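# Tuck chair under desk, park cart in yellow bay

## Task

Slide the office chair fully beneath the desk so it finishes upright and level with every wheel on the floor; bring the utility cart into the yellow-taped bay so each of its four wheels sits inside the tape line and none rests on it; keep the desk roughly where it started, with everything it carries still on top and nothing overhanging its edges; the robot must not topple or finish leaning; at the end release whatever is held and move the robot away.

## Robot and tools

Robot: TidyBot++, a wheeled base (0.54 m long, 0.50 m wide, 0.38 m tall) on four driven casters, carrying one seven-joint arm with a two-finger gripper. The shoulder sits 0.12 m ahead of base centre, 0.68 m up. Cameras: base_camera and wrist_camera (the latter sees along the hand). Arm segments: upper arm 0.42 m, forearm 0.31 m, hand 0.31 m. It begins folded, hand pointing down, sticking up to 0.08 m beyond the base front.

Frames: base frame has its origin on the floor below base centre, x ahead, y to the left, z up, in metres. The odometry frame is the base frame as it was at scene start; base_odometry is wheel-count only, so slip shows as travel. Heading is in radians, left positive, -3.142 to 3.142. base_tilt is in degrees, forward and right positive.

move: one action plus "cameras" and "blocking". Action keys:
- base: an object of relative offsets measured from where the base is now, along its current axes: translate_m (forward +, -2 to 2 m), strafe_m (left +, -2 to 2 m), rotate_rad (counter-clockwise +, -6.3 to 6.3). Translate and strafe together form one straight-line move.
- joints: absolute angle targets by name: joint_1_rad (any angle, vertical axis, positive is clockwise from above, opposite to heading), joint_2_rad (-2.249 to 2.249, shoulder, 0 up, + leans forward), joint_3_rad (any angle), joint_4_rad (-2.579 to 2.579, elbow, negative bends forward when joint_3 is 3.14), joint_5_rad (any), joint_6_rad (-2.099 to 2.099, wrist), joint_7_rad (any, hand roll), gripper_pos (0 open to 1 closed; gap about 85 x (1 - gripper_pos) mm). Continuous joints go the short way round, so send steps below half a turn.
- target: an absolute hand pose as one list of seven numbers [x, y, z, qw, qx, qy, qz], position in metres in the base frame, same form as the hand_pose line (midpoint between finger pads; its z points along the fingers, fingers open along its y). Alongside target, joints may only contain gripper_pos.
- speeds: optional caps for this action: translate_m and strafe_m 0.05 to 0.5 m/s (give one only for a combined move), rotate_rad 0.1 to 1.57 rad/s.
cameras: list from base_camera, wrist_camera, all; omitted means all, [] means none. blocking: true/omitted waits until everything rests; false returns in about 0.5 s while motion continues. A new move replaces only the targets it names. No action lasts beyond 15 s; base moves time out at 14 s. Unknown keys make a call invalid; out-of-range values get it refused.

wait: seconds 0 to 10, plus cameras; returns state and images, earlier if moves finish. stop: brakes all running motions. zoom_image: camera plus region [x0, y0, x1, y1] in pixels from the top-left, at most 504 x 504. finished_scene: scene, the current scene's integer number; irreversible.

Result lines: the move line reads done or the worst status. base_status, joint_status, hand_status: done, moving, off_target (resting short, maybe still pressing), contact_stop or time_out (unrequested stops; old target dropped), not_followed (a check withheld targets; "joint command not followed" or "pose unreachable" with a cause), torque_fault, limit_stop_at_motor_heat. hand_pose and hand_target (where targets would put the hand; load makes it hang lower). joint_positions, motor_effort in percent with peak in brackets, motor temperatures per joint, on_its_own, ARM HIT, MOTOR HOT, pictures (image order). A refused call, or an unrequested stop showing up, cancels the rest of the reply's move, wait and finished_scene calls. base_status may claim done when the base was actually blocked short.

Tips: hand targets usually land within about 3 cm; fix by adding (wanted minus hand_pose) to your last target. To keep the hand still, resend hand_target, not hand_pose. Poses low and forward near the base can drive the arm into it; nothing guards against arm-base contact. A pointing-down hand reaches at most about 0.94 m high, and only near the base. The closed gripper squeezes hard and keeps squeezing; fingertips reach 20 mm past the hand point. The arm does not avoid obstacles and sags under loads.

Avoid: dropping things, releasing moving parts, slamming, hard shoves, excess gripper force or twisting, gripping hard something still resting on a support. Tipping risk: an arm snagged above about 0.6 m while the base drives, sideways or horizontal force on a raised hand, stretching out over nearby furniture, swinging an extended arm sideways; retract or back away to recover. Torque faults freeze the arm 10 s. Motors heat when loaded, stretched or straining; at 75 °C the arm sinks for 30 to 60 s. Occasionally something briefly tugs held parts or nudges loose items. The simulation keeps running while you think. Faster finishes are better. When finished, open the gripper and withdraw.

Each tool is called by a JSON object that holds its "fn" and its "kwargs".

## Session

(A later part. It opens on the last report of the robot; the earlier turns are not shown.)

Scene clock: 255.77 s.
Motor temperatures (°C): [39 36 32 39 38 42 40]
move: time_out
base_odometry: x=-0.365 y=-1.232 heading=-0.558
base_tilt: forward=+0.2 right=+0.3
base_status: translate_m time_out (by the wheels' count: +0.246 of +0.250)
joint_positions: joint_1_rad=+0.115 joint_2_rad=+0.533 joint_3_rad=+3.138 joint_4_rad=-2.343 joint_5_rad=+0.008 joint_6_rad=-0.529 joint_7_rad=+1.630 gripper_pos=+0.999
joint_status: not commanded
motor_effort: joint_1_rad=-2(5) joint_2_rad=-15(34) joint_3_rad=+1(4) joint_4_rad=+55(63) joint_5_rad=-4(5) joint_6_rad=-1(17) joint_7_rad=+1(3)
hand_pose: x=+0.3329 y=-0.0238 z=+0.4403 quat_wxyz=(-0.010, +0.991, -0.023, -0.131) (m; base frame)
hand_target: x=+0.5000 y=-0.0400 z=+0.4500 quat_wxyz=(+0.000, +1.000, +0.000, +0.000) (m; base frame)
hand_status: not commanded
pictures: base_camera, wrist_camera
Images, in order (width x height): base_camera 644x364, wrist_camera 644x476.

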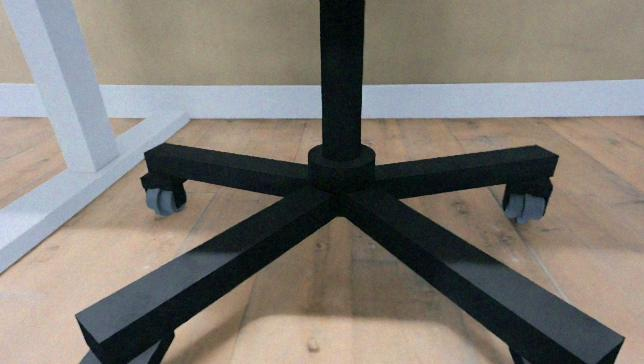

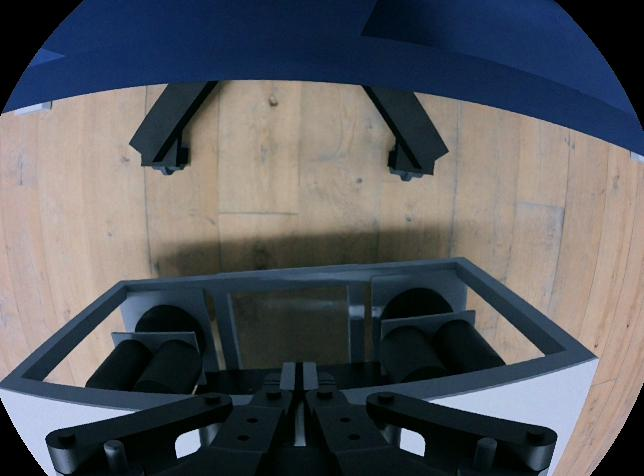

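{"fn": "move", "kwargs": {"base": {"translate_m":-0.85}, "speeds": {"translate_m":0.3}, "cameras": []}}

{"fn": "move", "kwargs": {"joints": {"joint_1_rad":0.038,"joint_2_rad":-0.368,"joint_3_rad":3.116,"joint_4_rad":-2.55,"joint_5_rad":0.0,"joint_6_rad":0.2,"joint_7_rad":1.563}}}

Scene clock: 266.40 s.
Motor temperatures (°C): [39 36 32 40 38 42 40]
move: done
base_odometry: x=-1.086 y=-0.782 heading=-0.557
base_tilt: forward=+0.3 right=+0.3
base_status: done
joint_positions: joint_1_rad=+0.106 joint_2_rad=+0.574 joint_3_rad=+3.138 joint_4_rad=-2.052 joint_5_rad=+0.001 joint_6_rad=-0.535 joint_7_rad=+1.630 gripper_pos=+0.999
joint_status: not commanded
motor_effort: joint_1_rad=-1(4) joint_2_rad=-31(34) joint_3_rad=+0(3) joint_4_rad=+9(55) joint_5_rad=+1(4) joint_6_rad=+0(14) joint_7_rad=+1(2)
hand_pose: x=+0.4945 y=-0.0375 z=+0.4502 quat_wxyz=(-0.001, +1.000, -0.022, -0.010) (m; base frame)
hand_target: x=+0.5000 y=-0.0400 z=+0.4500 quat_wxyz=(+0.000, +1.000, +0.000, +0.000) (m; base frame)
hand_status: not commanded
pictures: none
No camera images: "cameras" was empty.

Scene clock: 268.93 s.
Motor temperatures (°C): [39 36 32 40 38 42 40]
move: done
base_odometry: x=-1.086 y=-0.782 heading=-0.557
base_tilt: forward=+0.3 right=+0.3
base_status: not commanded
joint_positions: joint_1_rad=+0.053 joint_2_rad=-0.355 joint_3_rad=+3.138 joint_4_rad=-2.526 joint_5_rad=+0.001 joint_6_rad=+0.135 joint_7_rad=+1.624 gripper_pos=+0.999
joint_status: all done
motor_effort: joint_1_rad=-1(2) joint_2_rad=-6(31) joint_3_rad=+1(1) joint_4_rad=+20(21) joint_5_rad=+1(2) joint_6_rad=+8(8) joint_7_rad=+1(2)
hand_pose: x=+0.5100 y=-0.0180 z=+0.7594 quat_wxyz=(+0.028, +0.851, +0.002, +0.525) (m; base frame)
hand_target: x=+0.5101 y=-0.0034 z=+0.7694 quat_wxyz=(+0.006, +0.837, -0.007, +0.548) (m; base frame)
hand_status: not commanded
pictures: base_camera, wrist_camera
Images, in order (width x height): base_camera 644x364, wrist_camera 644x476.

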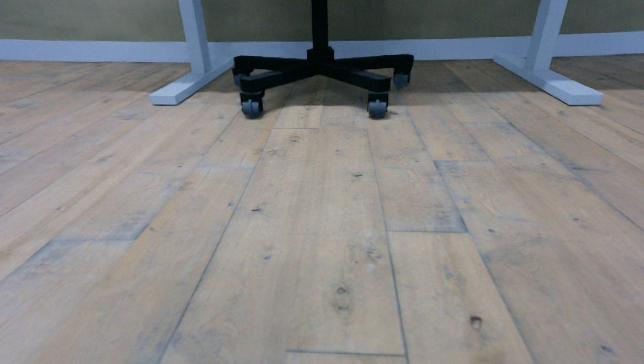

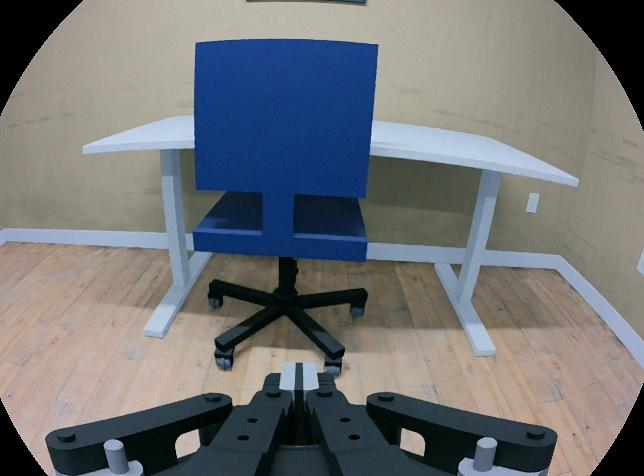

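{"fn": "move", "kwargs": {"base": {"strafe_m":-0.68,"translate_m":-0.15}, "joints": {"joint_6_rad":-0.15}, "cameras": []}}

{"fn": "move", "kwargs": {"base": {"rotate_rad":2.0}}}

Scene clock: 282.03 s.
Motor temperatures (°C): [39 36 32 40 38 42 40]
move: done
base_odometry: x=-1.573 y=-1.280 heading=-0.557
base_tilt: forward=+0.3 right=+0.4
base_status: done
joint_positions: joint_1_rad=+0.050 joint_2_rad=-0.355 joint_3_rad=+3.133 joint_4_rad=-2.541 joint_5_rad=+0.001 joint_6_rad=-0.121 joint_7_rad=+1.624 gripper_pos=+0.999
joint_status: all done
motor_effort: joint_1_rad=-1(1) joint_2_rad=-5(7) joint_3_rad=+1(2) joint_4_rad=+19(21) joint_5_rad=+1(1) joint_6_rad=+6(8) joint_7_rad=+0(2)
hand_pose: x=+0.4598 y=-0.0130 z=+0.6860 quat_wxyz=(+0.021, +0.914, +0.006, +0.405) (m; base frame)
hand_target: x=+0.4502 y=-0.0033 z=+0.6791 quat_wxyz=(+0.005, +0.919, -0.008, +0.394) (m; base frame)
hand_status: not commanded
pictures: none
No camera images: "cameras" was empty.

Scene clock: 284.60 s.
Motor temperatures (°C): [39 36 32 40 38 42 40]
move: done
base_odometry: x=-1.573 y=-1.280 heading=+1.442
base_tilt: forward=+0.3 right=+0.3
base_status: done
joint_positions: joint_1_rad=+0.048 joint_2_rad=-0.356 joint_3_rad=+3.133 joint_4_rad=-2.541 joint_5_rad=+0.001 joint_6_rad=-0.121 joint_7_rad=+1.624 gripper_pos=+0.999
joint_status: not commanded
motor_effort: joint_1_rad=-1(2) joint_2_rad=-5(6) joint_3_rad=+1(2) joint_4_rad=+19(19) joint_5_rad=+1(1) joint_6_rad=+6(7) joint_7_rad=+1(2)
hand_pose: x=+0.4598 y=-0.0121 z=+0.6860 quat_wxyz=(+0.020, +0.914, +0.007, +0.405) (m; base frame)
hand_target: x=+0.4502 y=-0.0033 z=+0.6791 quat_wxyz=(+0.005, +0.919, -0.008, +0.394) (m; base frame)
hand_status: not commanded
pictures: base_camera, wrist_camera
Images, in order (width x height): base_camera 644x364, wrist_camera 644x476.

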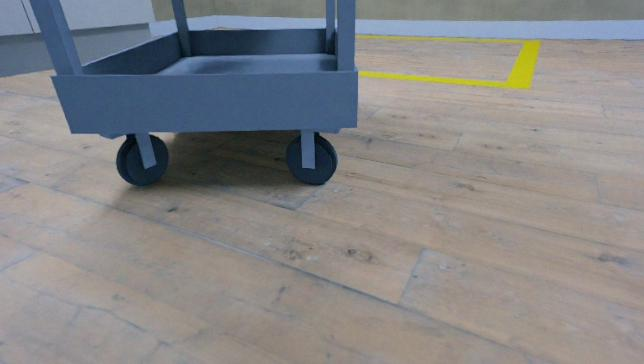

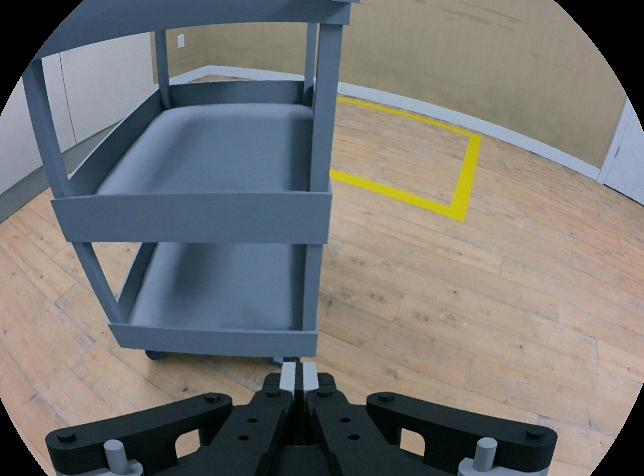

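{"fn": "move", "kwargs": {"base": {"rotate_rad":-0.432}, "cameras": []}}

{"fn": "move", "kwargs": {"base": {"strafe_m":0.6}, "joints": {"joint_1_rad":3.1}}}

{"fn": "move", "kwargs": {"base": {"translate_m":0.8}, "speeds": {"translate_m":0.15}}}

Scene clock: 310.23 s.
Motor temperatures (°C): [39 36 32 40 38 42 40]
move: done
base_odometry: x=-1.573 y=-1.280 heading=+1.011
base_tilt: forward=+0.3 right=+0.3
base_status: done
joint_positions: joint_1_rad=+0.047 joint_2_rad=-0.356 joint_3_rad=+3.132 joint_4_rad=-2.541 joint_5_rad=+0.001 joint_6_rad=-0.121 joint_7_rad=+1.624 gripper_pos=+0.999
joint_status: not commanded
motor_effort: joint_1_rad=-1(2) joint_2_rad=-5(5) joint_3_rad=+1(1) joint_4_rad=+19(19) joint_5_rad=+1(1) joint_6_rad=+7(7) joint_7_rad=+1(2)
hand_pose: x=+0.4598 y=-0.0118 z=+0.6860 quat_wxyz=(+0.020, +0.914, +0.008, +0.405) (m; base frame)
hand_target: x=+0.4502 y=-0.0033 z=+0.6791 quat_wxyz=(+0.005, +0.919, -0.008, +0.394) (m; base frame)
hand_status: not commanded
pictures: none
No camera images: "cameras" was empty.

Scene clock: 314.10 s.
Motor temperatures (°C): [39 36 32 40 38 42 40]
move: done
base_odometry: x=-2.082 y=-0.962 heading=+1.012
base_tilt: forward=+0.3 right=+0.3
base_status: done
joint_positions: joint_1_rad=+3.086 joint_2_rad=-0.360 joint_3_rad=+3.129 joint_4_rad=-2.541 joint_5_rad=+0.001 joint_6_rad=-0.121 joint_7_rad=+1.624 gripper_pos=+0.999
joint_status: all done
motor_effort: joint_1_rad=-1(2) joint_2_rad=-4(6) joint_3_rad=+1(2) joint_4_rad=+19(20) joint_5_rad=+1(1) joint_6_rad=+7(7) joint_7_rad=+0(2)
hand_pose: x=-0.2211 y=-0.0242 z=+0.6876 quat_wxyz=(+0.408, +0.056, -0.911, +0.001) (m; base frame)
hand_target: x=-0.2114 y=-0.0230 z=+0.6791 quat_wxyz=(+0.394, +0.028, -0.919, +0.010) (m; base frame)
hand_status: not commanded
pictures: base_camera, wrist_camera
Images, in order (width x height): base_camera 644x364, wrist_camera 644x476.

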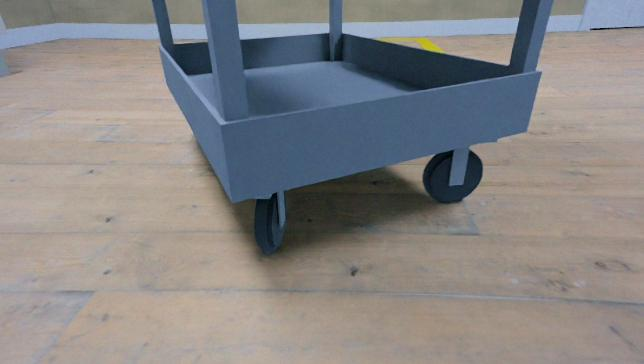

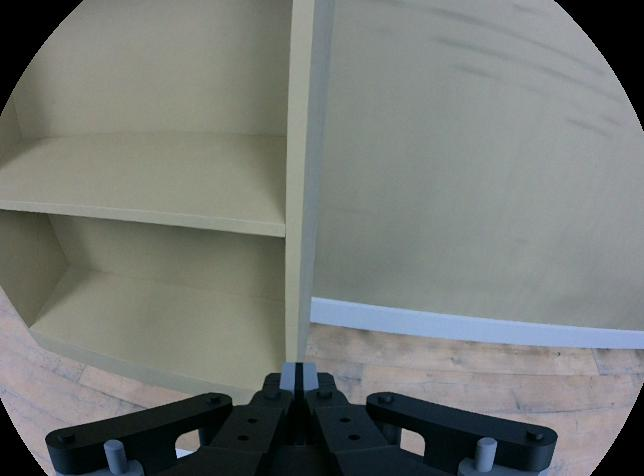

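Scene clock: 320.03 s.
Motor temperatures (°C): [39 36 32 40 38 42 40]
move: done
base_odometry: x=-1.657 y=-0.284 heading=+1.011
base_tilt: forward=+0.3 right=+0.3
base_status: done
joint_positions: joint_1_rad=+3.087 joint_2_rad=-0.349 joint_3_rad=+3.129 joint_4_rad=-2.541 joint_5_rad=+0.001 joint_6_rad=-0.121 joint_7_rad=+1.624 gripper_pos=+0.999
joint_status: not commanded
motor_effort: joint_1_rad=-1(1) joint_2_rad=-7(19) joint_3_rad=+1(1) joint_4_rad=+18(20) joint_5_rad=+1(1) joint_6_rad=+6(7) joint_7_rad=+1(2)
hand_pose: x=-0.2211 y=-0.0239 z=+0.6838 quat_wxyz=(+0.403, +0.056, -0.914, +0.000) (m; base frame)
hand_target: x=-0.2114 y=-0.0230 z=+0.6791 quat_wxyz=(+0.394, +0.028, -0.919, +0.010) (m; base frame)
hand_status: not commanded
pictures: base_camera, wrist_camera
Images, in order (width x height): base_camera 644x364, wrist_camera 644x476.

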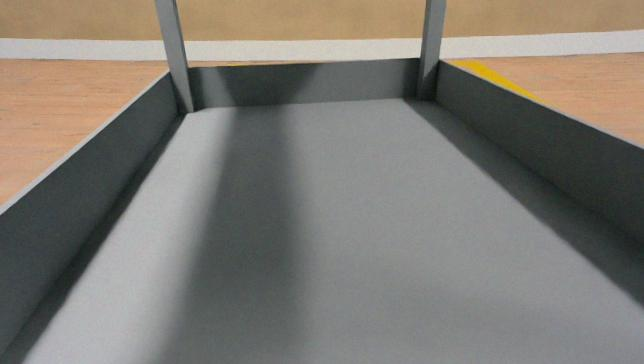

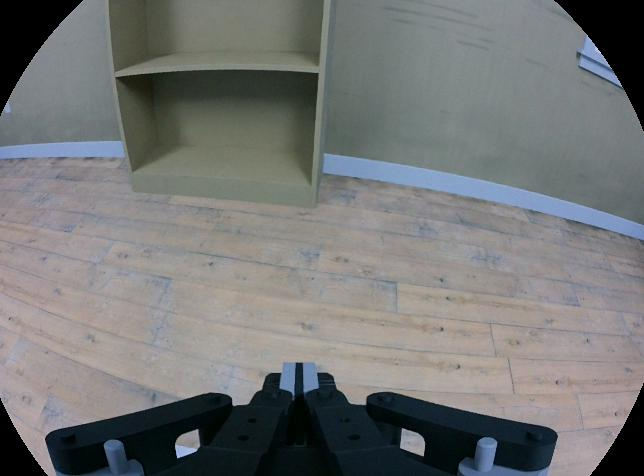

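{"fn": "move", "kwargs": {"base": {"rotate_rad":-0.15}, "cameras": []}}

{"fn": "move", "kwargs": {"base": {"translate_m":0.7}, "speeds": {"translate_m":0.15}}}

Scene clock: 331.90 s.
Motor temperatures (°C): [39 36 32 40 38 42 40]
move: done
base_odometry: x=-1.657 y=-0.284 heading=+0.864
base_tilt: forward=+0.3 right=+0.3
base_status: done
joint_positions: joint_1_rad=+3.090 joint_2_rad=-0.356 joint_3_rad=+3.129 joint_4_rad=-2.541 joint_5_rad=+0.001 joint_6_rad=-0.121 joint_7_rad=+1.624 gripper_pos=+0.999
joint_status: not commanded
motor_effort: joint_1_rad=-1(2) joint_2_rad=-4(8) joint_3_rad=+1(1) joint_4_rad=+19(19) joint_5_rad=+1(1) joint_6_rad=+6(7) joint_7_rad=+2(2)
hand_pose: x=-0.2211 y=-0.0230 z=+0.6861 quat_wxyz=(+0.406, +0.055, -0.912, +0.000) (m; base frame)
hand_target: x=-0.2114 y=-0.0230 z=+0.6791 quat_wxyz=(+0.394, +0.028, -0.919, +0.010) (m; base frame)
hand_status: not commanded
pictures: none
No camera images: "cameras" was empty.

Scene clock: 337.23 s.
Motor temperatures (°C): [39 36 32 40 38 42 40]
move: done
base_odometry: x=-1.203 y=+0.248 heading=+0.863
base_tilt: forward=-0.3 right=+0.4
base_status: done
joint_positions: joint_1_rad=+3.092 joint_2_rad=-0.331 joint_3_rad=+3.129 joint_4_rad=-2.541 joint_5_rad=+0.001 joint_6_rad=-0.121 joint_7_rad=+1.624 gripper_pos=+0.999
joint_status: not commanded
motor_effort: joint_1_rad=-1(2) joint_2_rad=-16(17) joint_3_rad=+1(1) joint_4_rad=+18(20) joint_5_rad=+1(1) joint_6_rad=+6(7) joint_7_rad=+0(2)
hand_pose: x=-0.2212 y=-0.0221 z=+0.6776 quat_wxyz=(+0.394, +0.054, -0.917, -0.001) (m; base frame)
hand_target: x=-0.2114 y=-0.0230 z=+0.6791 quat_wxyz=(+0.394, +0.028, -0.919, +0.010) (m; base frame)
hand_status: not commanded
pictures: base_camera, wrist_camera
Images, in order (width x height): base_camera 644x364, wrist_camera 644x476.

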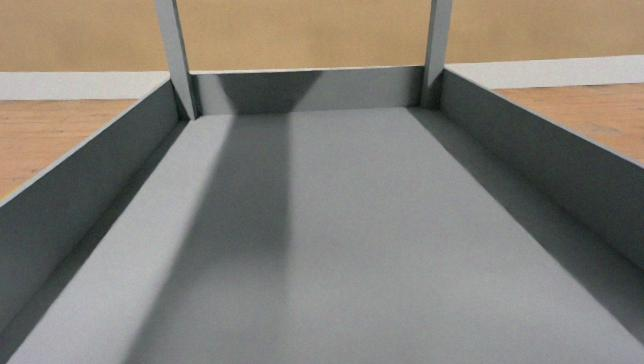

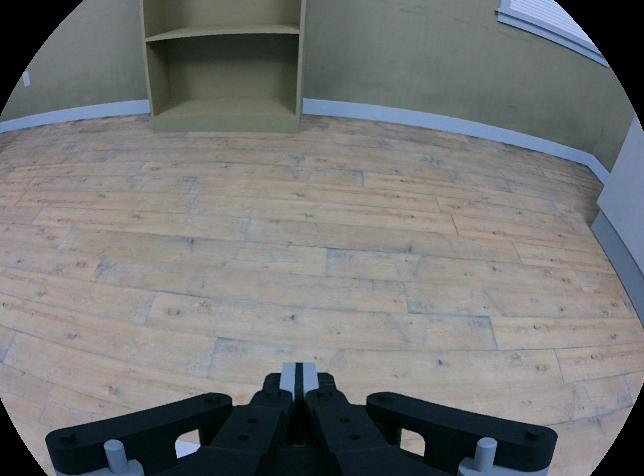

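{"fn": "move", "kwargs": {"base": {"translate_m":0.2}, "speeds": {"translate_m":0.15}}}

{"fn": "move", "kwargs": {"base": {"translate_m":-0.8}, "joints": {"joint_1_rad":0}}}

Scene clock: 344.77 s.
Motor temperatures (°C): [39 36 32 40 38 42 40]
move: done
base_odometry: x=-1.073 y=+0.399 heading=+0.864
base_tilt: forward=-0.3 right=+0.4
base_status: done
joint_positions: joint_1_rad=+3.093 joint_2_rad=-0.330 joint_3_rad=+3.129 joint_4_rad=-2.541 joint_5_rad=+0.001 joint_6_rad=-0.121 joint_7_rad=+1.624 gripper_pos=+0.999
joint_status: not commanded
motor_effort: joint_1_rad=-1(2) joint_2_rad=-15(17) joint_3_rad=+0(1) joint_4_rad=+18(19) joint_5_rad=+1(1) joint_6_rad=+6(7) joint_7_rad=+1(2)
hand_pose: x=-0.2212 y=-0.0217 z=+0.6772 quat_wxyz=(+0.394, +0.053, -0.918, -0.001) (m; base frame)
hand_target: x=-0.2114 y=-0.0230 z=+0.6791 quat_wxyz=(+0.394, +0.028, -0.919, +0.010) (m; base frame)
hand_status: not commanded
pictures: base_camera, wrist_camera
Images, in order (width x height): base_camera 644x364, wrist_camera 644x476.

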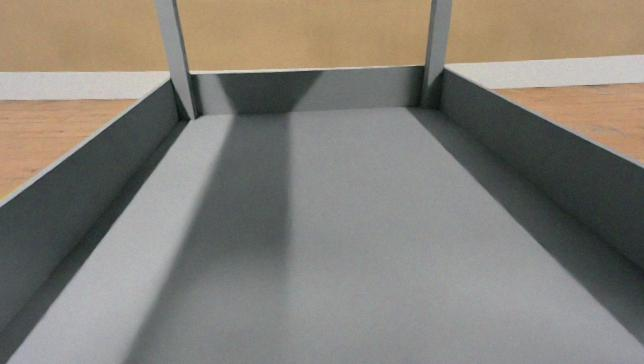

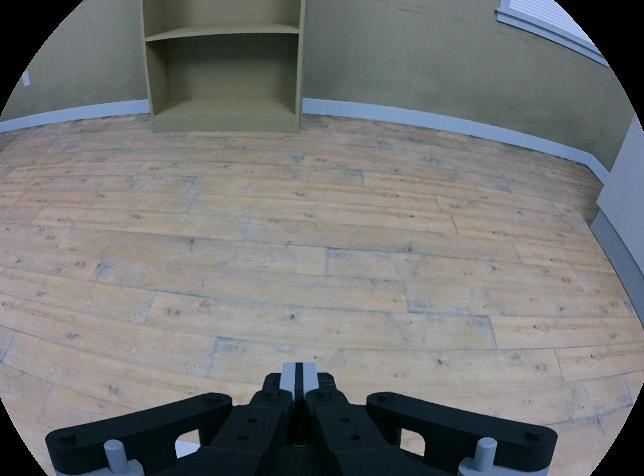

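Scene clock: 348.67 s.
Motor temperatures (°C): [39 36 32 40 38 42 40]
move: done
base_odometry: x=-1.593 y=-0.209 heading=+0.863
base_tilt: forward=+0.3 right=+0.3
base_status: done
joint_positions: joint_1_rad=+0.014 joint_2_rad=-0.374 joint_3_rad=+3.129 joint_4_rad=-2.542 joint_5_rad=+0.001 joint_6_rad=-0.121 joint_7_rad=+1.624 gripper_pos=+0.999
joint_status: all done
motor_effort: joint_1_rad=-1(2) joint_2_rad=-4(17) joint_3_rad=+1(2) joint_4_rad=+19(22) joint_5_rad=+1(1) joint_6_rad=+7(7) joint_7_rad=+0(2)
hand_pose: x=+0.4594 y=+0.0005 z=+0.6916 quat_wxyz=(+0.014, +0.910, +0.024, +0.413) (m; base frame)
hand_target: x=+0.4500 y=+0.0092 z=+0.6791 quat_wxyz=(-0.002, +0.919, +0.009, +0.394) (m; base frame)
hand_status: not commanded
pictures: base_camera, wrist_camera
Images, in order (width x height): base_camera 644x364, wrist_camera 644x476.

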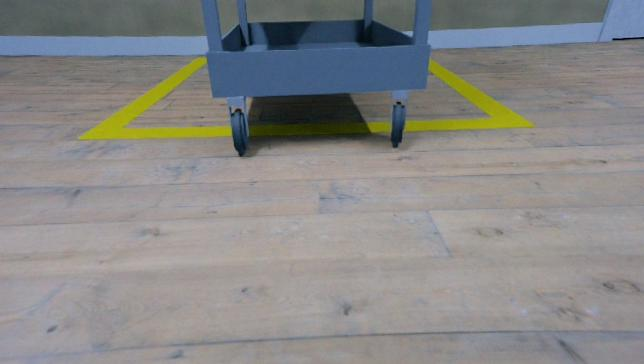

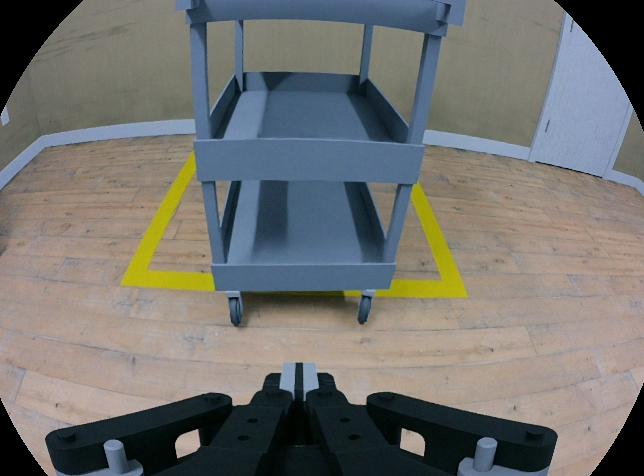

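{"fn": "move", "kwargs": {"base": {"translate_m":1.14}, "joints": {"joint_1_rad":3.1}, "speeds": {"translate_m":0.15}, "cameras": []}}

{"fn": "move", "kwargs": {"base": {"translate_m":-0.7}, "joints": {"joint_1_rad":0}}}

Scene clock: 364.17 s.
Motor temperatures (°C): [39 36 32 40 38 42 40]
move: done
base_odometry: x=-0.852 y=+0.657 heading=+0.862
base_tilt: forward=+0.3 right=+0.3
base_status: done
joint_positions: joint_1_rad=+3.087 joint_2_rad=-0.367 joint_3_rad=+3.129 joint_4_rad=-2.543 joint_5_rad=+0.001 joint_6_rad=-0.121 joint_7_rad=+1.624 gripper_pos=+0.999
joint_status: all done
motor_effort: joint_1_rad=-1(3) joint_2_rad=-4(16) joint_3_rad=+1(1) joint_4_rad=+19(21) joint_5_rad=+1(1) joint_6_rad=+7(7) joint_7_rad=+0(2)
hand_pose: x=-0.2206 y=-0.0238 z=+0.6892 quat_wxyz=(+0.410, +0.056, -0.910, +0.000) (m; base frame)
hand_target: x=-0.2114 y=-0.0230 z=+0.6791 quat_wxyz=(+0.394, +0.028, -0.919, +0.010) (m; base frame)
hand_status: not commanded
pictures: none
No camera images: "cameras" was empty.

Scene clock: 368.07 s.
Motor temperatures (°C): [39 36 32 40 38 42 40]
move: done
base_odometry: x=-1.307 y=+0.125 heading=+0.863
base_tilt: forward=+0.3 right=+0.4
base_status: done
joint_positions: joint_1_rad=+0.014 joint_2_rad=-0.370 joint_3_rad=+3.129 joint_4_rad=-2.543 joint_5_rad=+0.001 joint_6_rad=-0.121 joint_7_rad=+1.624 gripper_pos=+0.999
joint_status: all done
motor_effort: joint_1_rad=-1(2) joint_2_rad=-4(8) joint_3_rad=+1(2) joint_4_rad=+19(20) joint_5_rad=+1(1) joint_6_rad=+7(8) joint_7_rad=+1(3)
hand_pose: x=+0.4593 y=+0.0005 z=+0.6900 quat_wxyz=(+0.014, +0.911, +0.024, +0.411) (m; base frame)
hand_target: x=+0.4500 y=+0.0092 z=+0.6791 quat_wxyz=(-0.002, +0.919, +0.009, +0.394) (m; base frame)
hand_status: not commanded
pictures: base_camera, wrist_camera
Images, in order (width x height): base_camera 644x364, wrist_camera 644x476.

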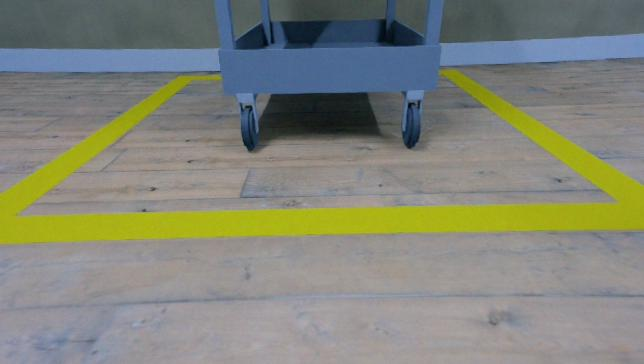

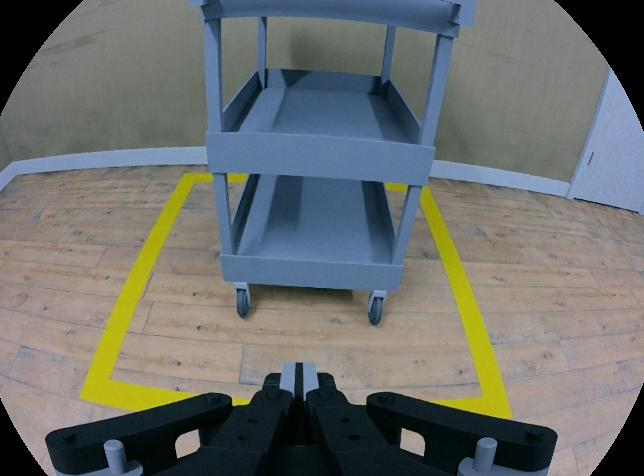

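{"fn": "zoom_image", "kwargs": {"camera": "base_camera", "region": [170, 40, 500, 230]}}

Scaled by 1.527.

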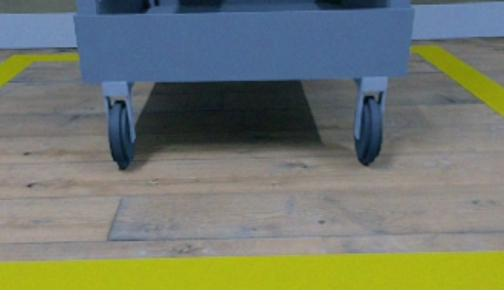

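{"fn": "move", "kwargs": {"base": {"strafe_m":-0.9}, "cameras": []}}

{"fn": "move", "kwargs": {"base": {"rotate_rad":0.75}}}

Scene clock: 382.83 s.
Motor temperatures (°C): [39 36 32 39 38 42 40]
move: done
base_odometry: x=-0.623 y=-0.460 heading=+0.863
base_tilt: forward=+0.3 right=+0.3
base_status: done
joint_positions: joint_1_rad=+0.012 joint_2_rad=-0.370 joint_3_rad=+3.129 joint_4_rad=-2.543 joint_5_rad=+0.001 joint_6_rad=-0.121 joint_7_rad=+1.624 gripper_pos=+0.999
joint_status: not commanded
motor_effort: joint_1_rad=-1(2) joint_2_rad=-4(5) joint_3_rad=+1(2) joint_4_rad=+19(20) joint_5_rad=+1(1) joint_6_rad=+6(7) joint_7_rad=+1(2)
hand_pose: x=+0.4592 y=+0.0012 z=+0.6900 quat_wxyz=(+0.013, +0.911, +0.025, +0.411) (m; base frame)
hand_target: x=+0.4500 y=+0.0092 z=+0.6791 quat_wxyz=(-0.002, +0.919, +0.009, +0.394) (m; base frame)
hand_status: not commanded
pictures: none
No camera images: "cameras" was empty.

Scene clock: 384.50 s.
Motor temperatures (°C): [39 36 32 39 38 42 40]
move: done
base_odometry: x=-0.623 y=-0.460 heading=+1.612
base_tilt: forward=+0.3 right=+0.3
base_status: done
joint_positions: joint_1_rad=+0.009 joint_2_rad=-0.370 joint_3_rad=+3.129 joint_4_rad=-2.543 joint_5_rad=+0.001 joint_6_rad=-0.121 joint_7_rad=+1.624 gripper_pos=+0.999
joint_status: not commanded
motor_effort: joint_1_rad=-1(2) joint_2_rad=-4(5) joint_3_rad=+1(1) joint_4_rad=+19(20) joint_5_rad=+1(1) joint_6_rad=+7(7) joint_7_rad=+1(2)
hand_pose: x=+0.4592 y=+0.0025 z=+0.6900 quat_wxyz=(+0.013, +0.911, +0.027, +0.411) (m; base frame)
hand_target: x=+0.4500 y=+0.0092 z=+0.6791 quat_wxyz=(-0.002, +0.919, +0.009, +0.394) (m; base frame)
hand_status: not commanded
pictures: base_camera, wrist_camera
Images, in order (width x height): base_camera 644x364, wrist_camera 644x476.

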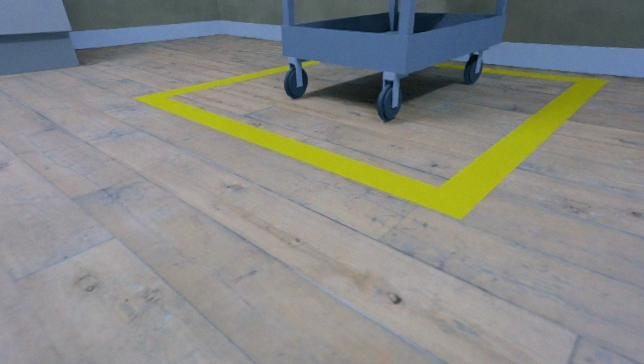

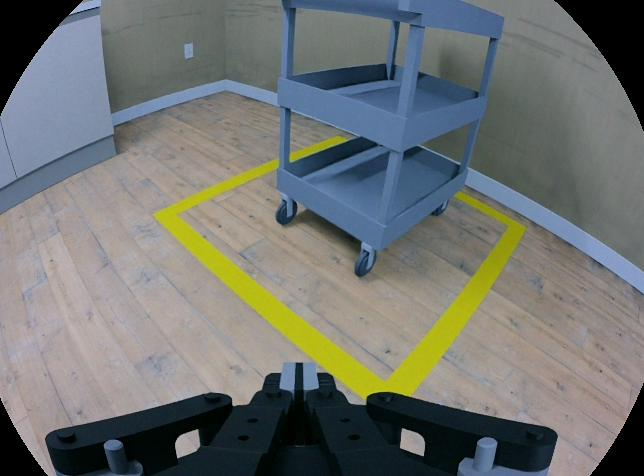

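{"fn": "finished_scene", "kwargs": {"scene": 2}}

The scene is finished: the task was done.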